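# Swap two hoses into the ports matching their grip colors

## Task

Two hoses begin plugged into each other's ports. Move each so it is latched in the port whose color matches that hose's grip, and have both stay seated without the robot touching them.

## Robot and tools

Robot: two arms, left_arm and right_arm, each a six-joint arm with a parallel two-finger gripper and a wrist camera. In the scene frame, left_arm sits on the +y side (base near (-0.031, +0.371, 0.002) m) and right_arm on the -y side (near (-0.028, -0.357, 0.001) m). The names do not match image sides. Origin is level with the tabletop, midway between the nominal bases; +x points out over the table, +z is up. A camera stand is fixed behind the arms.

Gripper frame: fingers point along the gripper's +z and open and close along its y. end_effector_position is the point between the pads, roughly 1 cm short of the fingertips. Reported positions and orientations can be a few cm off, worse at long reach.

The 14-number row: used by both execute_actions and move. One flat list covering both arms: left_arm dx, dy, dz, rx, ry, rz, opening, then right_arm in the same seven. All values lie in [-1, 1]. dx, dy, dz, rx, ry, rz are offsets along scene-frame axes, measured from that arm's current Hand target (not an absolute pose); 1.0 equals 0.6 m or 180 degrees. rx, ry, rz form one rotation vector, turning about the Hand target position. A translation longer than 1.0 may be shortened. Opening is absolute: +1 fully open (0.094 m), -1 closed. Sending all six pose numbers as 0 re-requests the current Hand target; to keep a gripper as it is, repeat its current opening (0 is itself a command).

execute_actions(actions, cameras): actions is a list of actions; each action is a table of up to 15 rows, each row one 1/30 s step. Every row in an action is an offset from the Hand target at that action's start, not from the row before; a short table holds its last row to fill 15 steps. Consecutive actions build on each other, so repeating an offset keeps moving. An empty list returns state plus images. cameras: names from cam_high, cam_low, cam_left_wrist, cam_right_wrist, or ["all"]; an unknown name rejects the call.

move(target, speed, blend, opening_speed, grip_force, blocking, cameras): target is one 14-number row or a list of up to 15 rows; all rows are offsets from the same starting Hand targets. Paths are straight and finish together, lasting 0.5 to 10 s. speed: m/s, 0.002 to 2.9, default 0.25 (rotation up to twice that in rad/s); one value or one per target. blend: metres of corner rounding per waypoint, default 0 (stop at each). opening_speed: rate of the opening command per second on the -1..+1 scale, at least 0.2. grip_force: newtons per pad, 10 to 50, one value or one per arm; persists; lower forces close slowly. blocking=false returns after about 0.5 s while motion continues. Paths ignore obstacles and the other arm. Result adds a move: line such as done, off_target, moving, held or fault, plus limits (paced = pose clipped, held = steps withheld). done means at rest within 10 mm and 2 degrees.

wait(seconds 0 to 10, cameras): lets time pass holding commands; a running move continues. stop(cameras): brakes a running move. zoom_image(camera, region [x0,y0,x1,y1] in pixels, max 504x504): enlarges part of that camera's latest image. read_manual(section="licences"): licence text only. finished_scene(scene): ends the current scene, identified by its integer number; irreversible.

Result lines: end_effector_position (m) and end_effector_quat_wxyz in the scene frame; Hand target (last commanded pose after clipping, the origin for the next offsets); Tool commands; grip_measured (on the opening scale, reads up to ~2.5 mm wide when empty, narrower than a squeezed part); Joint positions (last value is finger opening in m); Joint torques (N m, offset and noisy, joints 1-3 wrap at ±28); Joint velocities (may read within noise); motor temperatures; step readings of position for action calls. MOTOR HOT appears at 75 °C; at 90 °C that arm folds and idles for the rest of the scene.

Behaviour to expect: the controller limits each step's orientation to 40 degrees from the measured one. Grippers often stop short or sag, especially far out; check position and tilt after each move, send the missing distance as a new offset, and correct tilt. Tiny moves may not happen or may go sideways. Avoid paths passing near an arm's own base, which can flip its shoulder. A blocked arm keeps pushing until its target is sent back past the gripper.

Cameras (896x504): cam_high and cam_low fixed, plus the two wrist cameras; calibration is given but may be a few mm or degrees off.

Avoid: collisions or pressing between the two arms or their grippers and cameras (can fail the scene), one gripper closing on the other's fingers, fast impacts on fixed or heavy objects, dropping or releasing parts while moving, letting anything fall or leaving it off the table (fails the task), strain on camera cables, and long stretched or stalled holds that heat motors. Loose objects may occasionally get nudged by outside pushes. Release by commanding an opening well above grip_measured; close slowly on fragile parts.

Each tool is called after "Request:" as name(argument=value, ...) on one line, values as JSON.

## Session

Request:
execute_actions(actions=[])

Request:
zoom_image(camera="cam_high", region=[380, 160, 620, 310])

Scene clock: 0.00 s.
left_arm: end_effector_position=(+0.3564, +0.4040, +0.0901) grip_measured=+1.000 end_effector_quat_wxyz=(+0.577, -0.064, +0.810, +0.079) | right_arm: end_effector_position=(+0.3648, -0.3879, +0.0819) grip_measured=+1.000 end_effector_quat_wxyz=(+0.559, +0.066, +0.823, -0.079)
Joint positions: left_arm=[-0.021 1.55 0.335 0.881 -0.211 -0.015 0.094] | right_arm=[0.038 1.573 0.376 0.816 0.223 0.028 0.094]
Joint velocities: within noise
Joint torques (N m): no reading
Motor temperatures (°C): left_arm=[30 38 45 35 28 26 27] | right_arm=[29 41 39 31 28 27 26]
Heat: left arm: 45 °C; right arm: 41 °C.
Hand target: left_arm +0.3605, +0.4040, +0.1006; +0.590, -0.065, +0.801, +0.078 | right_arm +0.3668, -0.3877, +0.0860; +0.563, +0.067, +0.820, -0.078
Tool commands: left_gripper/opening=+1.0 right_gripper/opening=+1.0
camera_calibration:
cam_left_wrist: T_world_to_cam=[[0.183314, -0.981858, -0.0484871, 0.333433], [-0.678839, -0.0907565, -0.728657, 0.38243], [0.711037, 0.166488, -0.68316, -0.171377], [0, 0, 0, 1]] pos_world=[0.320341, 0.390624, 0.177749]
cam_right_wrist: T_world_to_cam=[[-0.196404, -0.978767, 0.0586488, -0.311578], [-0.706003, 0.0996554, -0.701162, 0.391951], [0.68043, -0.179117, -0.710585, -0.170682], [0, 0, 0, 1]] pos_world=[0.33166, -0.374595, 0.171811]

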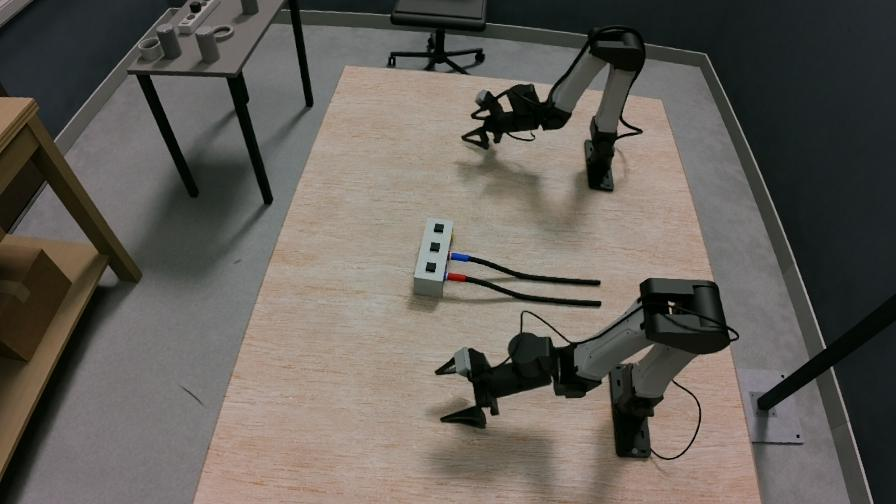

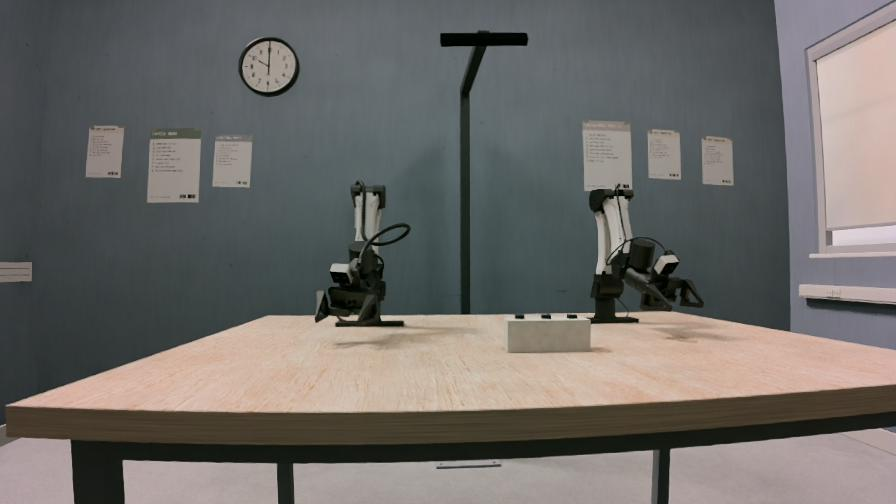

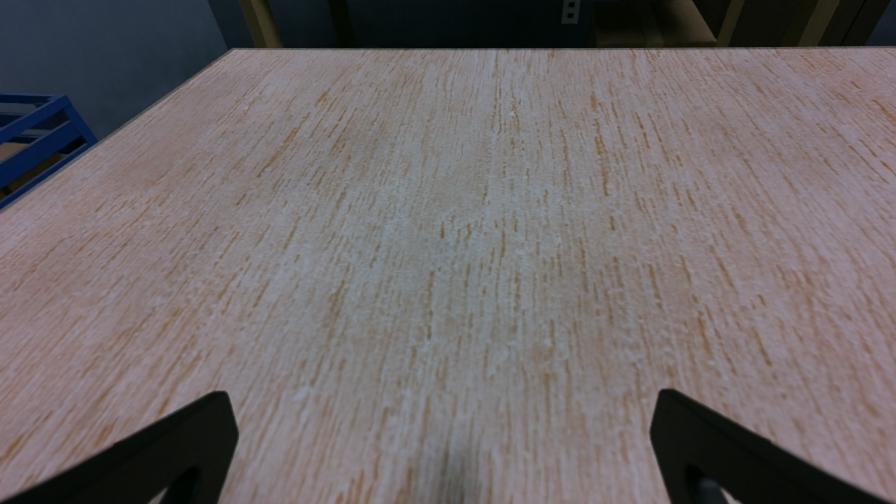

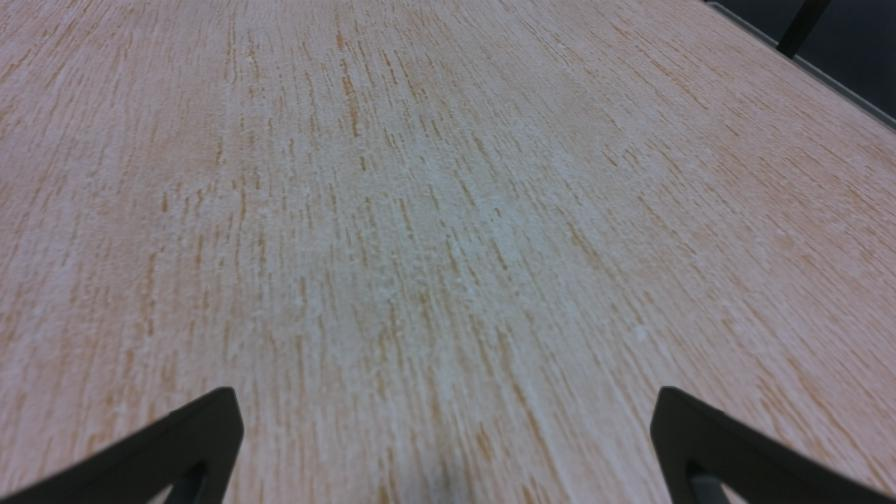

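Scaled by 2.100.

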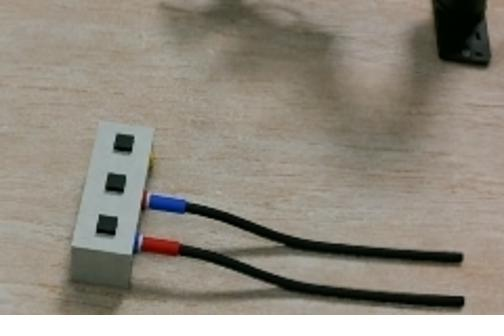

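Request:
move(target=[0.066,-0.467,0.092,-0.0385,0.3376,-0.0637,-1,0,0,0,0,0,0,-0.1], speed=0.35, cameras=["cam_left_wrist"])

Scene clock: 14.10 s.
left_arm: end_effector_position=(+0.3986, +0.1274, +0.1509) grip_measured=-0.988 end_effector_quat_wxyz=(+0.108, +0.031, +0.994, +0.002) | right_arm: end_effector_position=(+0.3648, -0.3879, +0.0819) grip_measured=-0.098 end_effector_quat_wxyz=(+0.559, +0.066, +0.823, -0.079)
Joint positions: left_arm=[-0.567 2.414 2.593 -1.564 -0.111 -0.482 0.001] | right_arm=[0.038 1.573 0.376 0.816 0.223 0.028 0.042]
Joint torques (N m): left_arm=[0.34 -10.82 7.02 0.65 0.1 -0.09] | right_arm=[-0.06 -5.63 5.74 2.44 0.11 0.01]
Heat: left arm: 46 °C; right arm: 41 °C.
Hand target: left_arm +0.4000, +0.1238, +0.1558; +0.105, +0.026, +0.994, -0.003 | right_arm +0.3668, -0.3877, +0.0861; +0.563, +0.067, +0.820, -0.078
Off the commanded pose: left_arm 0.006 m, 1 deg | right_arm 0.005 m, 1 deg.
joint sent to its limit (left arm) — joint 4 (wrist pitch), lower limit. The joint targets still meet the commanded pose.
move: done
camera_calibration:
cam_left_wrist: T_world_to_cam=[[-0.0625902, -0.998037, 0.00193256, 0.14948], [-0.976227, 0.0616248, 0.207805, 0.388066], [-0.207516, 0.0111199, -0.978168, 0.316612], [0, 0, 0, 1]] pos_world=[0.453899, 0.121752, 0.228769]
Images, in order (width x height): cam_left_wrist 896x504.

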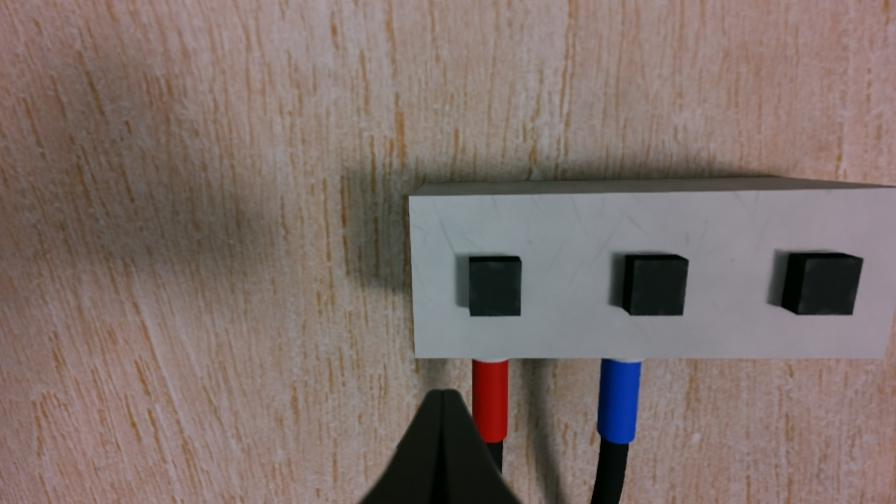

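Request:
move(target=[[0.0133,-0.032,-0.07,0,0,0,-1,0,0,0,0,0,0,-0.1],[0.0067,-0.032,-0.177,0,0,0,-1,0,0,0,0,0,0,-0.1],[-0.02,-0.032,-0.26,0,0.05,0,-1,0,0,0,0,0,0,-0.1]], speed=0.15, cameras=["cam_high","cam_left_wrist"])

Request:
zoom_image(camera="cam_high", region=[390, 200, 520, 310])

Scene clock: 25.80 s.
left_arm: end_effector_position=(+0.3988, +0.1080, +0.0854) grip_measured=-0.988 end_effector_quat_wxyz=(+0.112, +0.027, +0.993, -0.021) | right_arm: end_effector_position=(+0.3648, -0.3879, +0.0819) grip_measured=-0.098 end_effector_quat_wxyz=(+0.559, +0.066, +0.823, -0.079)
Joint positions: left_arm=[-0.589 2.317 2.149 -1.189 -0.08 -0.515 0.001] | right_arm=[0.038 1.573 0.376 0.816 0.223 0.028 0.042]
Joint torques (N m): left_arm=[0.84 -0.57 1.14 1 0.71 -0.09] | right_arm=[-0.08 -5.64 5.75 2.44 0.11 0.01]
Motor temperatures (°C): left_arm=[30 44 46 35 28 26 27] | right_arm=[28 41 40 37 27 27 25]
Heat: left arm: 46 °C; right arm: 41 °C.
Hand target: left_arm +0.3880, +0.1046, -0.0002; +0.027, +0.026, +0.999, -0.005 | right_arm +0.3668, -0.3877, +0.0861; +0.563, +0.067, +0.820, -0.078
Off the commanded pose: left_arm 0.086 m, 10 deg | right_arm 0.005 m, 1 deg.
move: off_target (left_arm)
camera_calibration:
cam_left_wrist: T_world_to_cam=[[-0.0581802, -0.997114, 0.0487703, 0.12438], [-0.977976, 0.0667363, 0.197761, 0.40412], [-0.200445, -0.0361904, -0.979036, 0.255189], [0, 0, 0, 1]] pos_world=[0.453607, 0.106287, 0.163854]
Images, in order (width x height): cam_high 896x504, cam_left_wrist 896x504.

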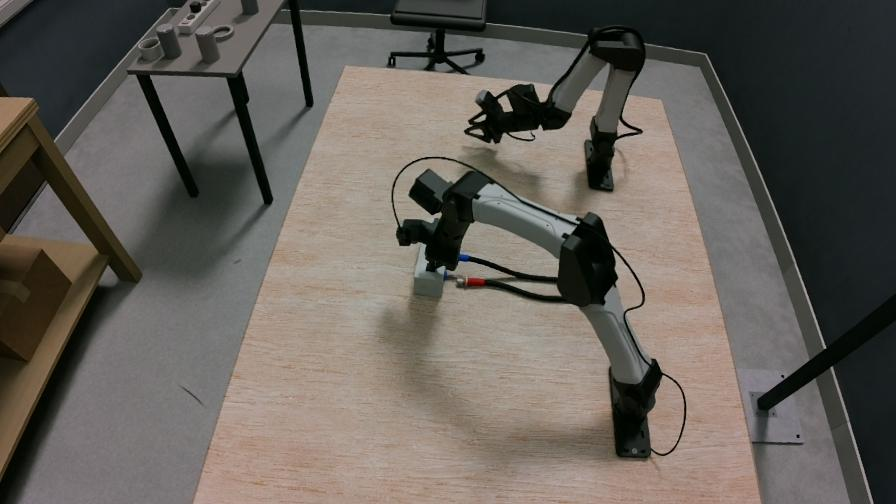

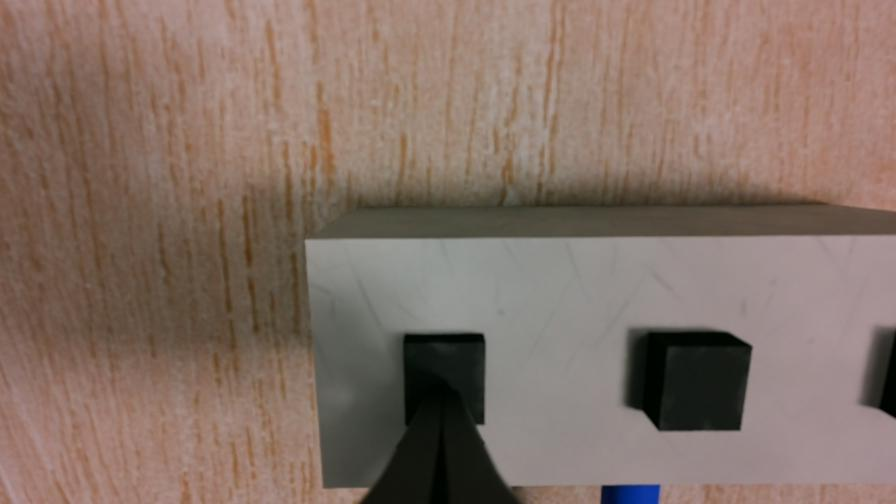

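Scaled by 3.877.

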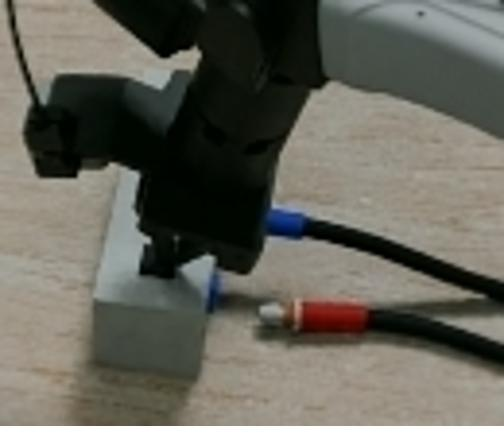

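Request:
move(target=[[0.028,0,0.2,0,-0.05,0,-1,0,0,0,0,0,0,-0.1],[0.0233,-0.1,0.19,0,-0.05,0,-1,0,0,0,0,0,0,-0.1],[0.0167,-0.1,0.083,0,-0.05,0,-1,0,0,0,0,0,0,-0.1],[-0.008,-0.1,-0.005,0,0,0,-1,0,0,0,0,0,0,-0.1]], speed=0.18, blend=[0.01,0.005,0,0], cameras=["cam_high","cam_left_wrist"])

Request:
zoom_image(camera="cam_high", region=[390, 200, 520, 310])

Scene clock: 33.33 s.
left_arm: end_effector_position=(+0.3963, +0.0373, +0.0820) grip_measured=-0.988 end_effector_quat_wxyz=(+0.110, +0.028, +0.992, -0.045) | right_arm: end_effector_position=(+0.3648, -0.3879, +0.0819) grip_measured=-0.098 end_effector_quat_wxyz=(+0.559, +0.066, +0.823, -0.079)
Joint positions: left_arm=[-0.695 2.562 2.575 -1.353 -0.062 -0.619 0.001] | right_arm=[0.038 1.573 0.376 0.816 0.223 0.028 0.042]
Joint torques (N m): left_arm=[1.16 -2.97 0.23 0.8 0.43 -0.07] | right_arm=[-0.08 -5.64 5.75 2.44 0.11 0.01]
Heat: left arm: 45 °C; right arm: 41 °C.
Hand target: left_arm +0.3832, +0.0446, -0.0031; +0.027, +0.026, +0.999, -0.005 | right_arm +0.3668, -0.3877, +0.0861; +0.563, +0.067, +0.820, -0.078
Off the commanded pose: left_arm 0.087 m, 11 deg | right_arm 0.005 m, 1 deg.
move: off_target (left_arm)
camera_calibration:
cam_left_wrist: T_world_to_cam=[[-0.0670299, -0.993084, 0.096386, 0.0533823], [-0.976403, 0.0851656, 0.198456, 0.405638], [-0.205293, -0.080809, -0.975359, 0.252116], [0, 0, 0, 1]] pos_world=[0.451402, 0.03884, 0.160257]
Images, in order (width x height): cam_high 896x504, cam_left_wrist 896x504.

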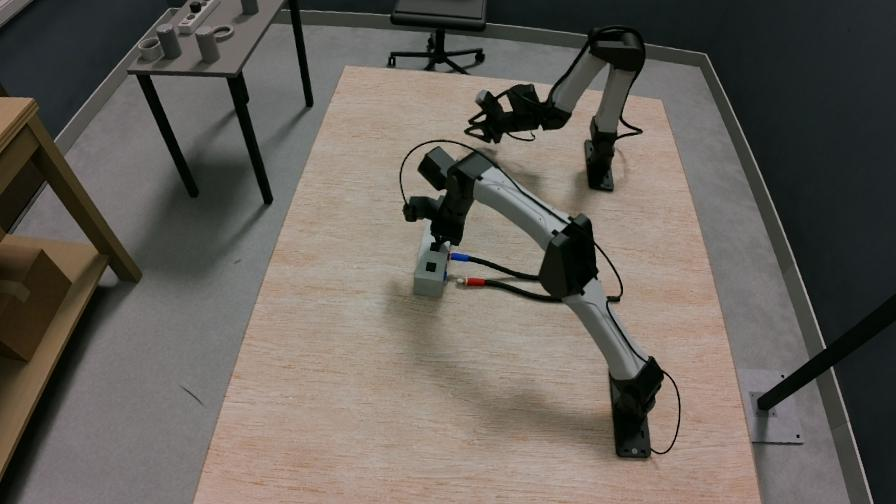

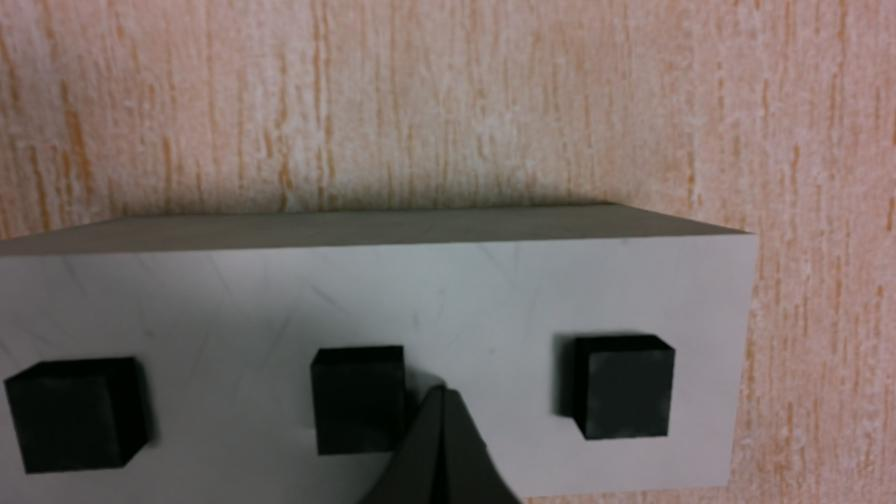

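Scaled by 3.877.

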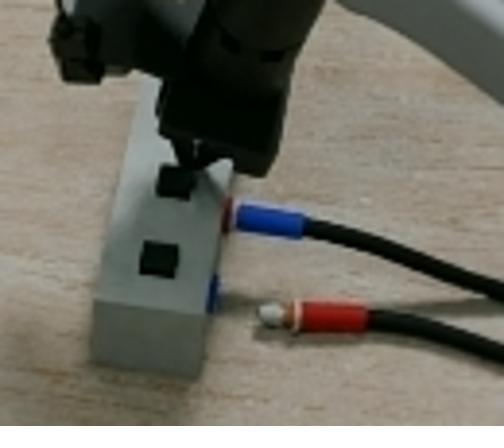

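Request:
move(target=[[0.03,0,0.2,0,-0.05,0,-1,0,0,0,0,0,0,-0.1],[0.027,0.024,0.19,0,-0.05,0,-1,0,0,0,0,0,0,-0.1],[0.022,0.024,0.09,0,-0.05,0,-1,0,0,0,0,0,0,-0.1],[-0.004,0.024,0.0,0,0,0,-1,0,0,0,0,0,0,-0.1]], speed=0.18, blend=[0.01,0.005,0,0], cameras=["cam_high","cam_left_wrist"])

Request:
zoom_image(camera="cam_high", region=[390, 200, 520, 310])

Scene clock: 39.60 s.
left_arm: end_effector_position=(+0.3948, +0.0505, +0.0858) grip_measured=-0.988 end_effector_quat_wxyz=(+0.115, +0.021, +0.992, -0.048) | right_arm: end_effector_position=(+0.3648, -0.3879, +0.0819) grip_measured=-0.098 end_effector_quat_wxyz=(+0.559, +0.066, +0.823, -0.079)
Joint positions: left_arm=[-0.677 2.459 2.396 -1.266 -0.06 -0.616 0.001] | right_arm=[0.038 1.573 0.376 0.816 0.223 0.028 0.042]
Joint torques (N m): left_arm=[1.37 -2.1 0.13 0.8 0.46 0.1] | right_arm=[-0.06 -5.64 5.74 2.44 0.11 0.01]
Heat: left arm: 45 °C; right arm: 41 °C.
Hand target: left_arm +0.3808, +0.0590, -0.0032; +0.027, +0.026, +0.999, -0.005 | right_arm +0.3668, -0.3877, +0.0861; +0.563, +0.067, +0.820, -0.078
Off the commanded pose: left_arm 0.090 m, 11 deg | right_arm 0.005 m, 1 deg.
elbow stopped short (left arm): the move would have taken joint 3 (elbow) straighter than the controller allows.
move: off_target (left_arm); blend cut to 0.0079 m at target 1
camera_calibration:
cam_left_wrist: T_world_to_cam=[[-0.0528925, -0.993235, 0.103373, 0.0598158], [-0.979123, 0.0719276, 0.190115, 0.404826], [-0.196264, -0.0911592, -0.976304, 0.253603], [0, 0, 0, 1]] pos_world=[0.449312, 0.0534112, 0.164446]
Images, in order (width x height): cam_high 896x504, cam_left_wrist 896x504.

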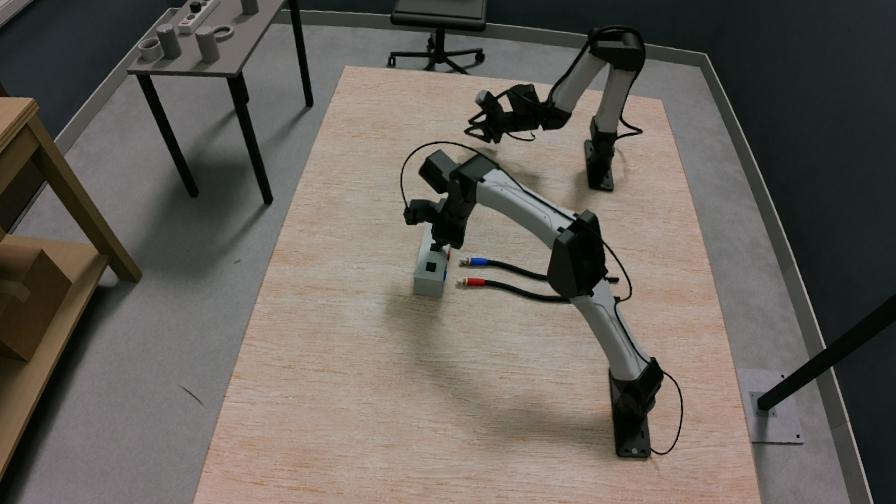

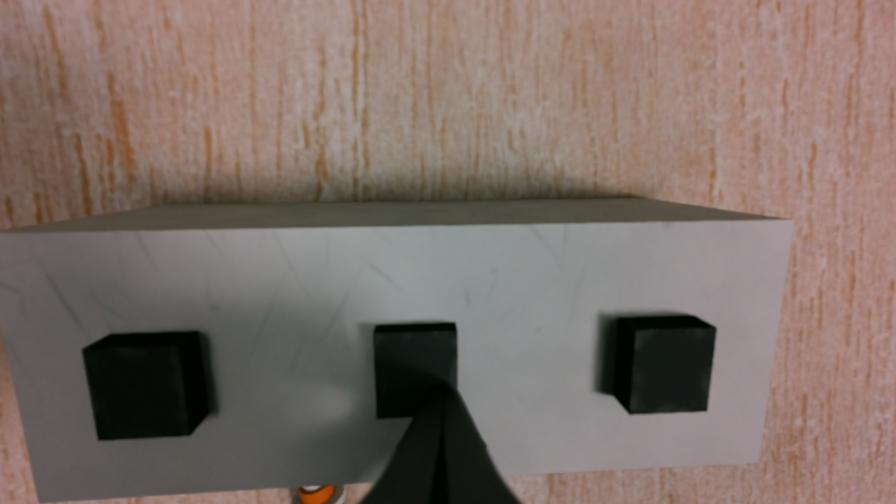

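Scaled by 3.877.

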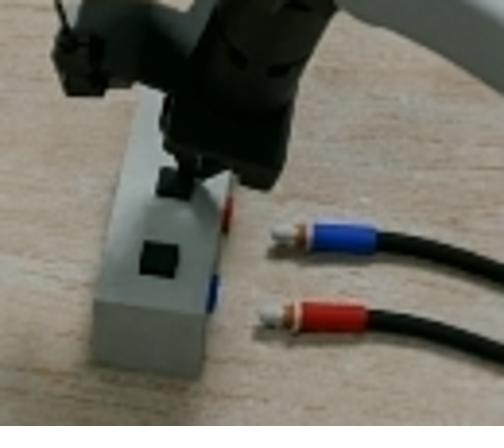

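Request:
move(target=[[0.02,0.02,0.24,0,-0.05,0,-1,0,0,0,0,0,0,-0.1],[-0.15,0.12,0.28,-0.006,-0.15,0,-0.2,0,0,0,0,0,0,-0.1],[-0.2697,0.0983,0.1853,-0.0111,-0.2602,0.0011,-0.2,0,0,0,0,0,0,-0.1]], speed=0.3, blend=[0.02,0.03,0], cameras=["cam_left_wrist"])

Scene clock: 52.27 s.
left_arm: end_effector_position=(+0.2181, +0.1191, +0.1000) grip_measured=-0.202 end_effector_quat_wxyz=(+0.409, +0.035, +0.912, +0.002) | right_arm: end_effector_position=(+0.3648, -0.3879, +0.0819) grip_measured=-0.098 end_effector_quat_wxyz=(+0.559, +0.066, +0.823, -0.079)
Joint positions: left_arm=[-1.136 1.526 0.888 -0.455 -0.725 -0.864 0.038] | right_arm=[0.038 1.573 0.376 0.816 0.223 0.028 0.042]
Joint torques (N m): left_arm=[0.03 -7.23 4.51 1.29 -0.49 -0.1] | right_arm=[-0.08 -5.64 5.74 2.44 0.11 0.01]
Heat: left arm: 45 °C; right arm: 41 °C.
Hand target: left_arm +0.2190, +0.1180, +0.1080; +0.422, +0.023, +0.906, -0.011 | right_arm +0.3668, -0.3877, +0.0861; +0.563, +0.067, +0.820, -0.078
Off the commanded pose: left_arm 0.008 m, 3 deg | right_arm 0.005 m, 1 deg.
move: off_target (left_arm); blend cut to 0 m at target 2
camera_calibration:
cam_left_wrist: T_world_to_cam=[[-0.068942, -0.997354, -0.0230457, 0.133805], [-0.910908, 0.0723528, -0.406217, 0.26887], [0.406809, -0.00701292, -0.913486, 0.0911177], [0, 0, 0, 1]] pos_world=[0.217073, 0.114636, 0.195538]
Images, in order (width x height): cam_left_wrist 896x504.

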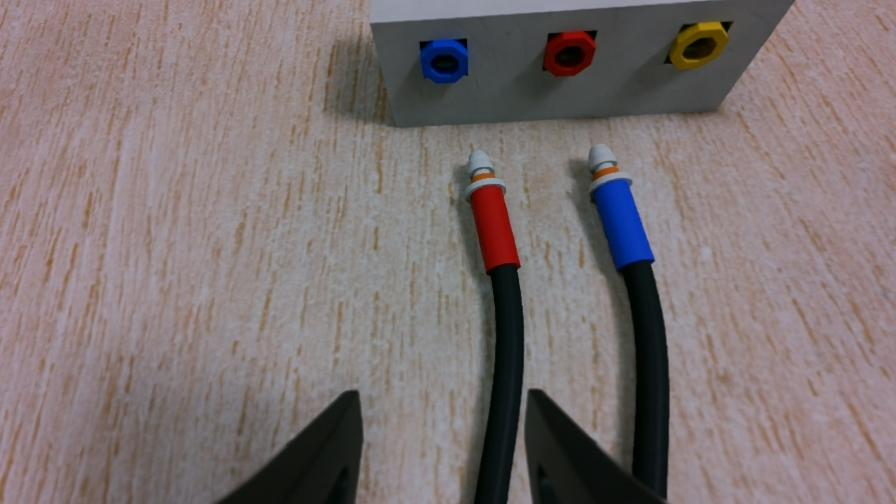

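Request:
move(target=[[0.0567,-0.0483,-0.05,0,0,0.0444,-0.2,0,0,0,0,0,0,-0.1],[0.135,-0.0425,-0.13,0,0,0.0444,-0.2,0,0,0,0,0,0,-0.1]], speed=0.2, blend=[0.01,0], cameras=["cam_left_wrist"])

Scene clock: 66.70 s.
left_arm: end_effector_position=(+0.2936, +0.1000, +0.0255) grip_measured=-0.202 end_effector_quat_wxyz=(+0.416, -0.038, +0.908, +0.030) | right_arm: end_effector_position=(+0.3648, -0.3879, +0.0819) grip_measured=-0.098 end_effector_quat_wxyz=(+0.559, +0.066, +0.823, -0.079)
Joint positions: left_arm=[-0.989 1.933 1.016 -0.161 -0.739 -0.866 0.038] | right_arm=[0.038 1.573 0.376 0.816 0.223 0.028 0.042]
Joint torques (N m): left_arm=[0.91 -7.42 6.04 1.33 -0.25 0.11] | right_arm=[-0.06 -5.65 5.74 2.44 0.11 0.01]
Heat: left arm: 45 °C; right arm: 41 °C.
Hand target: left_arm +0.2999, +0.0925, +0.0299; +0.422, -0.040, +0.906, +0.018 | right_arm +0.3668, -0.3877, +0.0861; +0.563, +0.067, +0.820, -0.078
Off the commanded pose: left_arm 0.011 m, 2 deg | right_arm 0.005 m, 1 deg.
move: off_target (left_arm)
camera_calibration:
cam_left_wrist: T_world_to_cam=[[0.0857874, -0.996214, -0.0141089, 0.0725099], [-0.903603, -0.0718314, -0.422306, 0.321452], [0.419694, 0.0489774, -0.906343, -0.0172595], [0, 0, 0, 1]] pos_world=[0.291488, 0.096171, 0.121131]
Images, in order (width x height): cam_left_wrist 896x504.

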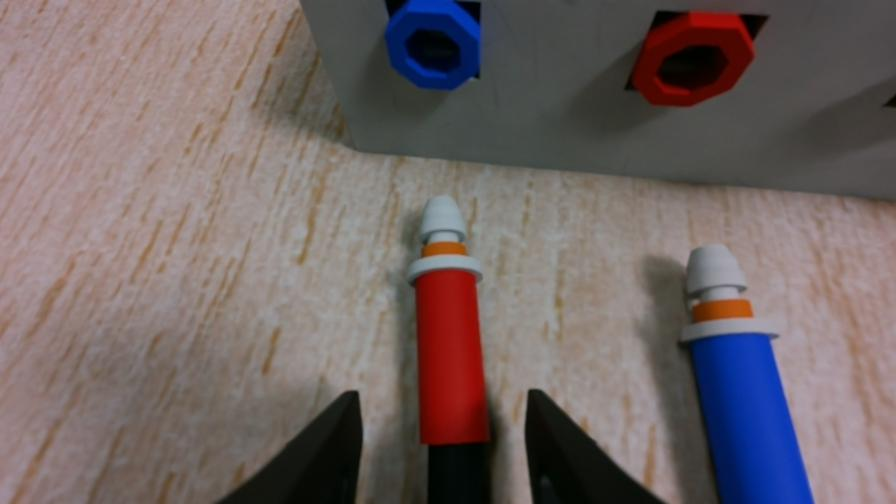

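Request:
move(target=[[0.025,-0.001,0.0,0,0,0,-0.2,0,0,0,0,0,0,-0.1],[0.025,-0.001,0.0,0,0,0,-1,0,0,0,0,0,0,-0.1]], speed=0.15, opening_speed=1.5, cameras=["cam_left_wrist"])

Scene clock: 71.97 s.
left_arm: end_effector_position=(+0.3062, +0.1009, +0.0234) grip_measured=-0.687 end_effector_quat_wxyz=(+0.414, -0.036, +0.909, +0.032) | right_arm: end_effector_position=(+0.3648, -0.3879, +0.0819) grip_measured=-0.098 end_effector_quat_wxyz=(+0.559, +0.066, +0.823, -0.079)
Joint positions: left_arm=[-0.957 1.956 1.039 -0.142 -0.721 -0.827 0.015] | right_arm=[0.038 1.573 0.376 0.816 0.223 0.028 0.042]
Joint torques (N m): left_arm=[1.09 -7.51 6.76 1.35 -0.24 0.12] | right_arm=[-0.09 -5.64 5.74 2.43 0.11 0.01]
Heat: left arm: 46 °C; right arm: 41 °C.
Hand target: left_arm +0.3150, +0.0918, +0.0300; +0.422, -0.040, +0.906, +0.018 | right_arm +0.3668, -0.3877, +0.0861; +0.563, +0.067, +0.820, -0.078
Off the commanded pose: left_arm 0.014 m, 2 deg | right_arm 0.005 m, 1 deg.
move: off_target (left_arm); target 2's new opening was sent with left_arm's hand 0.014 m and 2 deg from that target
camera_calibration:
cam_left_wrist: T_world_to_cam=[[0.0835218, -0.996318, -0.0193687, 0.0730995], [-0.905904, -0.067816, -0.418018, 0.332137], [0.415165, 0.0524598, -0.908232, -0.0233659], [0, 0, 0, 1]] pos_world=[0.304479, 0.0965803, 0.119033]
Images, in order (width x height): cam_left_wrist 896x504.

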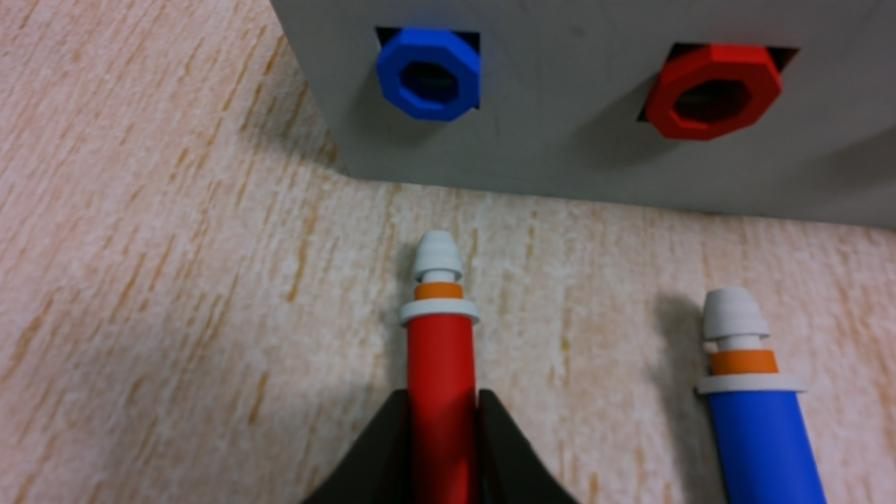

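Request:
move(target=[[-0.05,0,0.133,0,0,0,-1,-0.245,0.313,0.14,0.0079,0.0546,0.2336,-0.1],[-0.075,-0.066,0.1,0,0,-0.033,-1,-0.245,0.313,0.14,0.0079,0.0546,0.2336,-0.1],[-0.042,-0.067,0.042,0,0,-0.033,-1,-0.245,0.313,0.14,0.0079,0.0546,0.2336,-0.1],[0.006,-0.068,0.042,0,0,-0.033,-1,-0.245,0.313,0.14,0.0079,0.0546,0.2336,-0.1]], speed=0.2, blend=[0.02,0.01,0.01,0], cameras=["cam_left_wrist","cam_right_wrist"])

Request:
zoom_image(camera="cam_left_wrist", region=[330, 130, 580, 400])

Scene clock: 87.03 s.
left_arm: end_effector_position=(+0.3113, +0.0638, +0.0456) grip_measured=-0.687 end_effector_quat_wxyz=(+0.411, +0.009, +0.912, +0.014) | right_arm: end_effector_position=(+0.2193, -0.2051, +0.1548) grip_measured=-0.098 end_effector_quat_wxyz=(+0.472, -0.233, +0.842, +0.119)
Joint positions: left_arm=[-0.985 1.974 1.172 -0.219 -0.681 -0.754 0.015] | right_arm=[0.602 0.752 0.473 -0.277 0.055 0.011 0.042]
Joint torques (N m): left_arm=[0.34 -8.18 7.31 1.45 -0.24 0.12] | right_arm=[0.46 -1.58 10.32 2.25 -0.06 0.14]
Heat: left arm: 48 °C; right arm: 41 °C.
Hand target: left_arm +0.3186, +0.0511, +0.0553; +0.422, +0.007, +0.906, -0.004 | right_arm +0.2197, -0.1999, +0.1700; +0.482, -0.231, +0.834, +0.134
Off the commanded pose: left_arm 0.018 m, 3 deg | right_arm 0.016 m, 2 deg.
move: off_target (left_arm, right_arm)
camera_calibration:
cam_left_wrist: T_world_to_cam=[[-0.0125994, -0.999637, -0.0238011, 0.0664668], [-0.912203, 0.02124, -0.409187, 0.339474], [0.409544, 0.0165559, -0.91214, 0.000818604], [0, 0, 0, 1]] pos_world=[0.310171, 0.0592187, 0.141237]
cam_right_wrist: T_world_to_cam=[[0.506979, -0.861686, 0.0216514, -0.290004], [-0.707156, -0.43016, -0.561153, 0.192093], [0.492851, 0.269182, -0.827429, 0.164047], [0, 0, 0, 1]] pos_world=[0.202015, -0.21142, 0.24981]
Images, in order (width x height): cam_left_wrist 896x504, cam_right_wrist 896x504.

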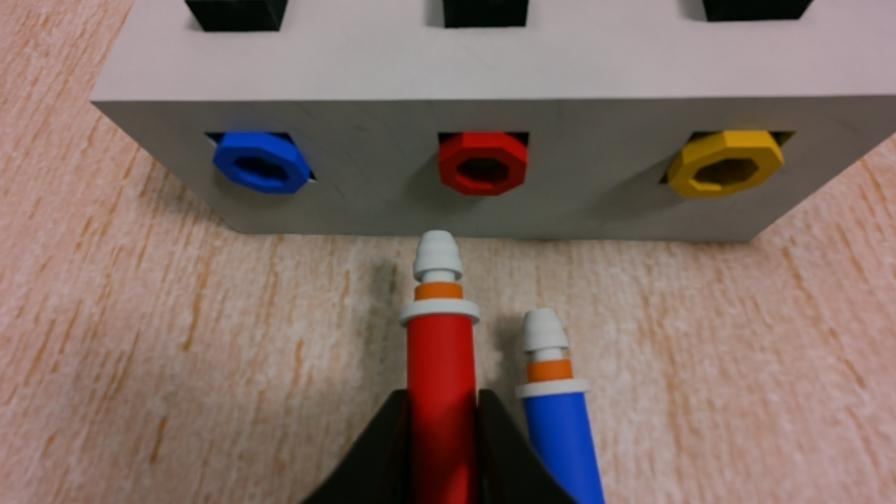

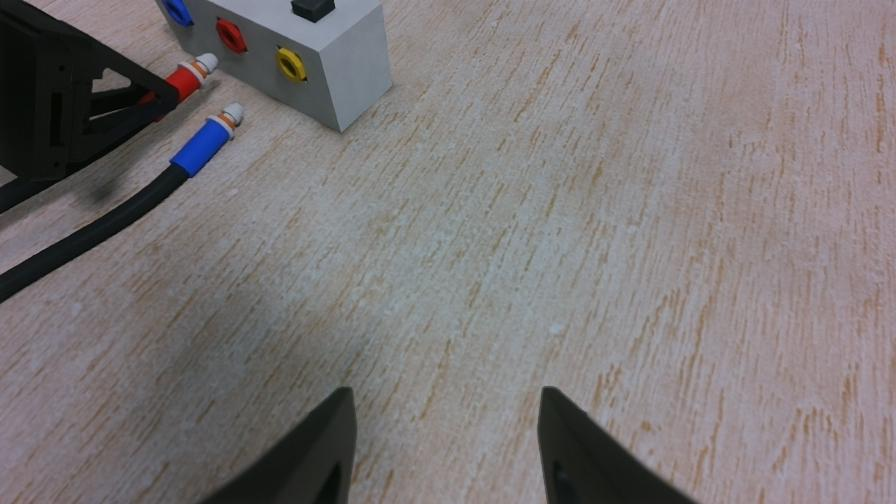

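Scaled by 1.867.

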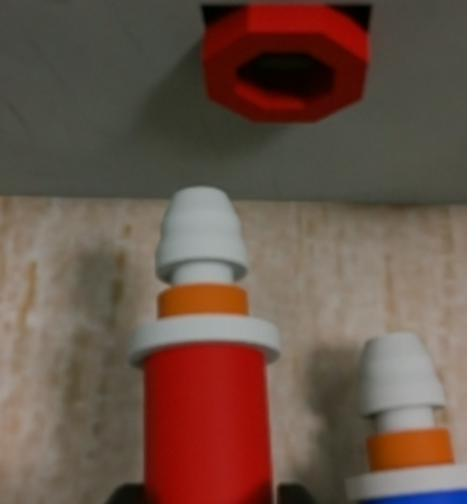

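Request:
zoom_image(camera="cam_right_wrist", region=[130, 0, 320, 140])

Scaled by 2.653.

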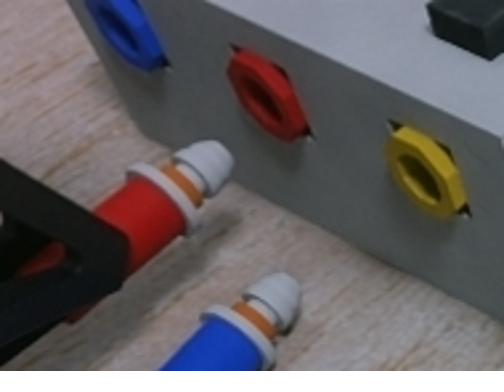

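Request:
move(target=[[-0.092,-0.0083,0.067,0,0,0,-1,0,0,0,0,0,0,-0.1],[-0.05,-0.0083,0.0117,0,0,0,-1,0,0,0,0,0,0,-0.1],[0.0,-0.0083,0.0117,0,0,0,-1,0,0,0,0,0,0,-0.1]], speed=0.15, blend=[0.01,0.01,0], cameras=["cam_left_wrist","cam_right_wrist"])

Request:
zoom_image(camera="cam_right_wrist", region=[130, 0, 320, 140])

Scene clock: 105.10 s.
left_arm: end_effector_position=(+0.3109, +0.0583, +0.0522) grip_measured=-0.687 end_effector_quat_wxyz=(+0.411, +0.010, +0.912, +0.014) | right_arm: end_effector_position=(+0.2193, -0.2051, +0.1548) grip_measured=-0.098 end_effector_quat_wxyz=(+0.472, -0.233, +0.842, +0.119)
Joint positions: left_arm=[-0.993 1.975 1.206 -0.256 -0.685 -0.761 0.015] | right_arm=[0.602 0.752 0.473 -0.277 0.055 0.011 0.042]
Joint torques (N m): left_arm=[0.5 -8.31 7.43 1.44 -0.25 0.13] | right_arm=[0.44 -1.58 10.3 2.24 -0.06 0.14]
Motor temperatures (°C): left_arm=[29 50 47 35 28 26 28] | right_arm=[27 40 43 38 27 27 25]
Heat: left arm: 50 °C; right arm: 43 °C.
Hand target: left_arm +0.3186, +0.0461, +0.0623; +0.422, +0.007, +0.906, -0.004 | right_arm +0.2197, -0.1999, +0.1700; +0.482, -0.231, +0.834, +0.134
Off the commanded pose: left_arm 0.018 m, 3 deg | right_arm 0.016 m, 2 deg.
move: off_target (left_arm, right_arm)
camera_calibration:
cam_left_wrist: T_world_to_cam=[[-0.0141496, -0.9996, -0.024495, 0.0616009], [-0.9121, 0.0229414, -0.409326, 0.341785], [0.409724, 0.0165501, -0.912059, 0.00693634], [0, 0, 0, 1]] pos_world=[0.309772, 0.0536204, 0.147737]
cam_right_wrist: T_world_to_cam=[[0.506979, -0.861686, 0.0216514, -0.290004], [-0.707156, -0.43016, -0.561153, 0.192093], [0.492851, 0.269182, -0.827429, 0.164047], [0, 0, 0, 1]] pos_world=[0.202015, -0.21142, 0.24981]
Images, in order (width x height): cam_left_wrist 896x504, cam_right_wrist 896x504.

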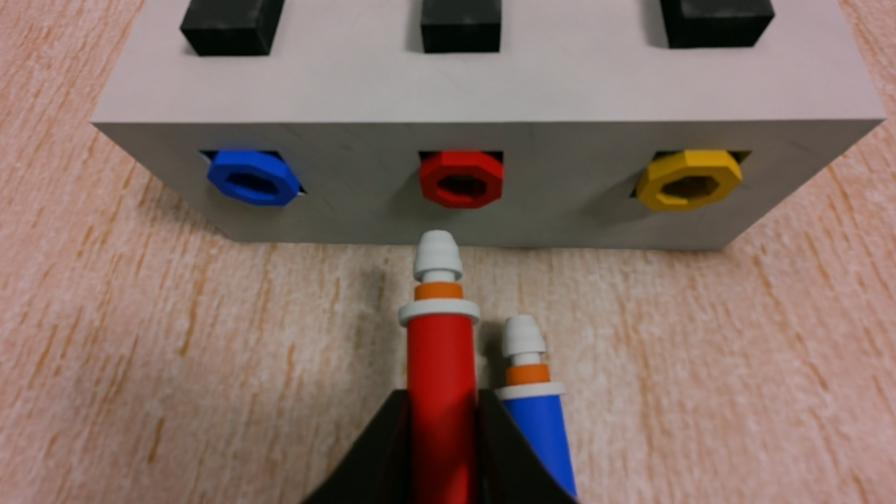

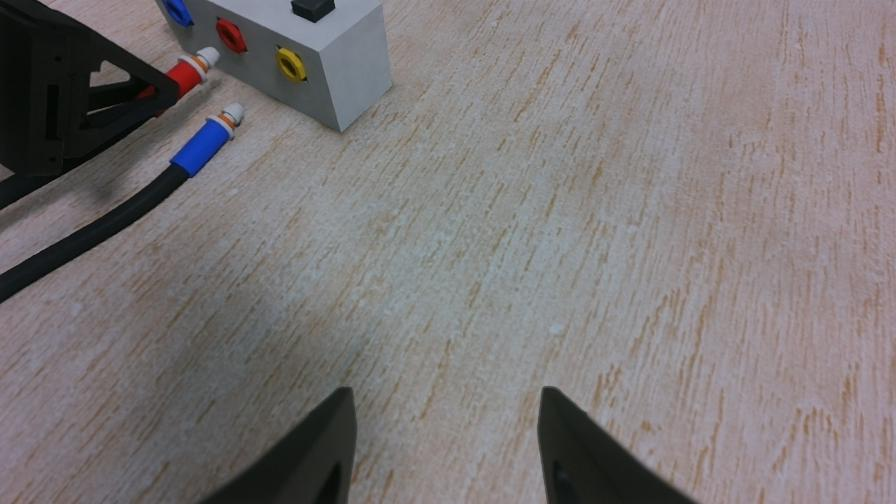

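Scaled by 2.653.

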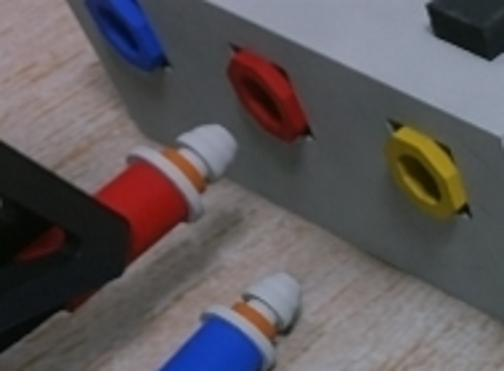

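Request:
move(target=[[-0.1,-0.0113,0.07,0,0,0,-1,0,0,0,0,0,0,-0.1],[-0.05,-0.0113,0.0185,0,0,0,-1,0,0,0,0,0,0,-0.1],[0.053,-0.0125,0.021,0,-0.01,0,-1,0,0,0,0,0,0,-0.1]], speed=0.15, blend=[0.01,0.01,0], cameras=["cam_left_wrist","cam_right_wrist"])

Request:
zoom_image(camera="cam_right_wrist", region=[130, 0, 320, 140])

Scene clock: 113.43 s.
left_arm: end_effector_position=(+0.3333, +0.0540, +0.0583) grip_measured=-0.687 end_effector_quat_wxyz=(+0.413, +0.019, +0.910, +0.027) | right_arm: end_effector_position=(+0.2193, -0.2051, +0.1548) grip_measured=-0.098 end_effector_quat_wxyz=(+0.472, -0.233, +0.842, +0.119)
Joint positions: left_arm=[-0.958 2.023 1.297 -0.283 -0.681 -0.7 0.015] | right_arm=[0.602 0.752 0.473 -0.277 0.055 0.011 0.042]
Joint torques (N m): left_arm=[1.54 -8.72 8.24 1.79 -0.22 0.18] | right_arm=[0.44 -1.59 10.33 2.24 -0.07 0.14]
Heat: left arm: 50 °C; right arm: 44 °C.
Hand target: left_arm +0.3503, +0.0386, +0.0747; +0.436, +0.007, +0.900, -0.003 | right_arm +0.2197, -0.1999, +0.1700; +0.482, -0.231, +0.834, +0.134
Off the commanded pose: left_arm 0.028 m, 5 deg | right_arm 0.016 m, 2 deg.
move: off_target (left_arm, right_arm)
camera_calibration:
cam_left_wrist: T_world_to_cam=[[-0.0207509, -0.998316, -0.054178, 0.0617009], [-0.909613, 0.0413418, -0.413394, 0.3632], [0.414937, 0.0407027, -0.908939, 0.000167101], [0, 0, 0, 1]] pos_world=[0.331583, 0.0465748, 0.153639]
cam_right_wrist: T_world_to_cam=[[0.506979, -0.861686, 0.0216514, -0.290004], [-0.707156, -0.43016, -0.561153, 0.192093], [0.492851, 0.269182, -0.827429, 0.164047], [0, 0, 0, 1]] pos_world=[0.202015, -0.21142, 0.24981]
Images, in order (width x height): cam_left_wrist 896x504, cam_right_wrist 896x504.

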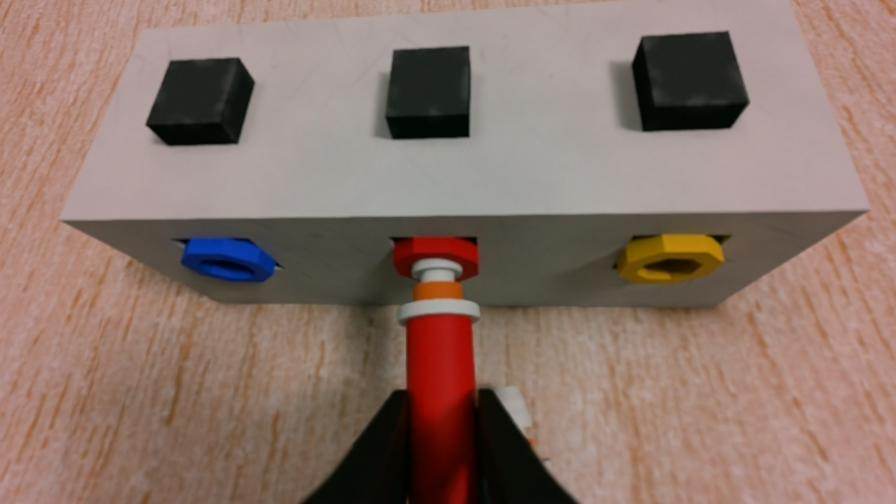

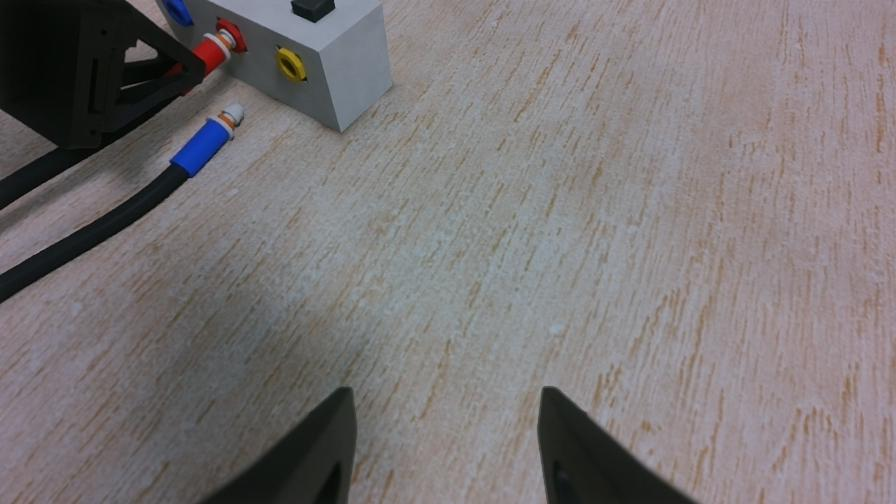

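Scaled by 2.653.

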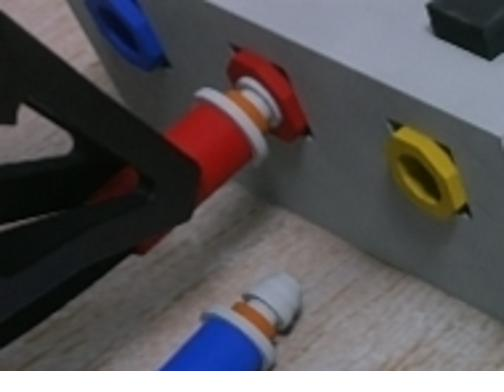

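Request:
move(target=[[0.07,0.0,0.012,0,-0.035,0,-1,0,0,0,0,0,0,-0.1],[0.17,0.0,0.012,0,-0.045,0,-1,0,0,0,0,0,0,-0.1]], speed=0.15, cameras=["cam_left_wrist","cam_right_wrist"])

Request:
zoom_image(camera="cam_right_wrist", region=[130, 0, 320, 140])

Scene clock: 120.03 s.
left_arm: end_effector_position=(+0.3406, +0.0592, +0.0531) grip_measured=-0.687 end_effector_quat_wxyz=(+0.361, +0.104, +0.924, +0.068) | right_arm: end_effector_position=(+0.2193, -0.2051, +0.1548) grip_measured=-0.098 end_effector_quat_wxyz=(+0.472, -0.233, +0.842, +0.119)
Joint positions: left_arm=[-0.915 2.058 1.397 -0.428 -0.602 -0.528 0.015] | right_arm=[0.602 0.752 0.473 -0.277 0.055 0.011 0.042]
Joint torques (N m): left_arm=[11.47 -5.27 10.4 4.09 -1.16 0.29] | right_arm=[0.49 -1.58 10.3 2.24 -0.07 0.13]
Heat: left arm: 49 °C; right arm: 45 °C.
Hand target: left_arm +0.4524, +0.0385, +0.0822; +0.499, +0.007, +0.867, -0.003 | right_arm +0.2197, -0.1999, +0.1700; +0.482, -0.231, +0.834, +0.134
Off the commanded pose: left_arm 0.117 m, 22 deg | right_arm 0.016 m, 2 deg.
move: off_target (left_arm, right_arm)
camera_calibration:
cam_left_wrist: T_world_to_cam=[[-0.149765, -0.970396, -0.189479, 0.116179], [-0.934457, 0.201538, -0.293553, 0.360048], [0.32305, 0.133096, -0.936976, 0.0195566], [0, 0, 0, 1]] pos_world=[0.347531, 0.0375731, 0.146031]
cam_right_wrist: T_world_to_cam=[[0.506979, -0.861686, 0.0216514, -0.290004], [-0.707156, -0.43016, -0.561153, 0.192093], [0.492851, 0.269182, -0.827429, 0.164047], [0, 0, 0, 1]] pos_world=[0.202015, -0.21142, 0.24981]
Images, in order (width x height): cam_left_wrist 896x504, cam_right_wrist 896x504.

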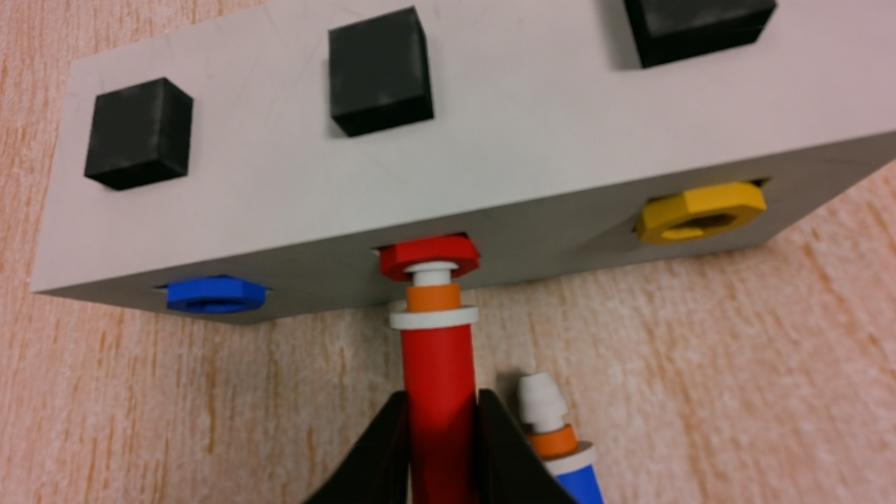

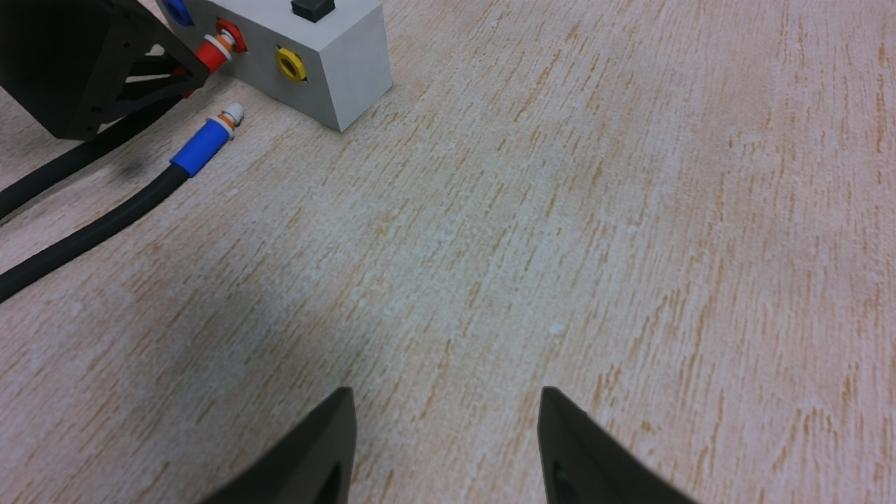

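Scaled by 2.653.

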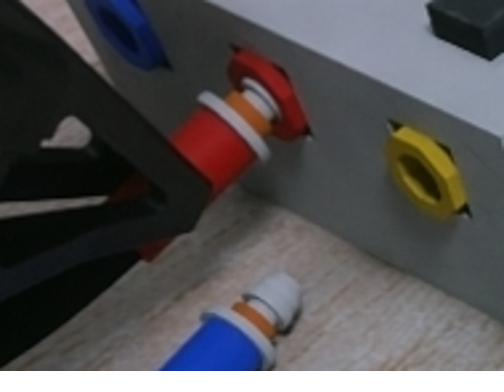

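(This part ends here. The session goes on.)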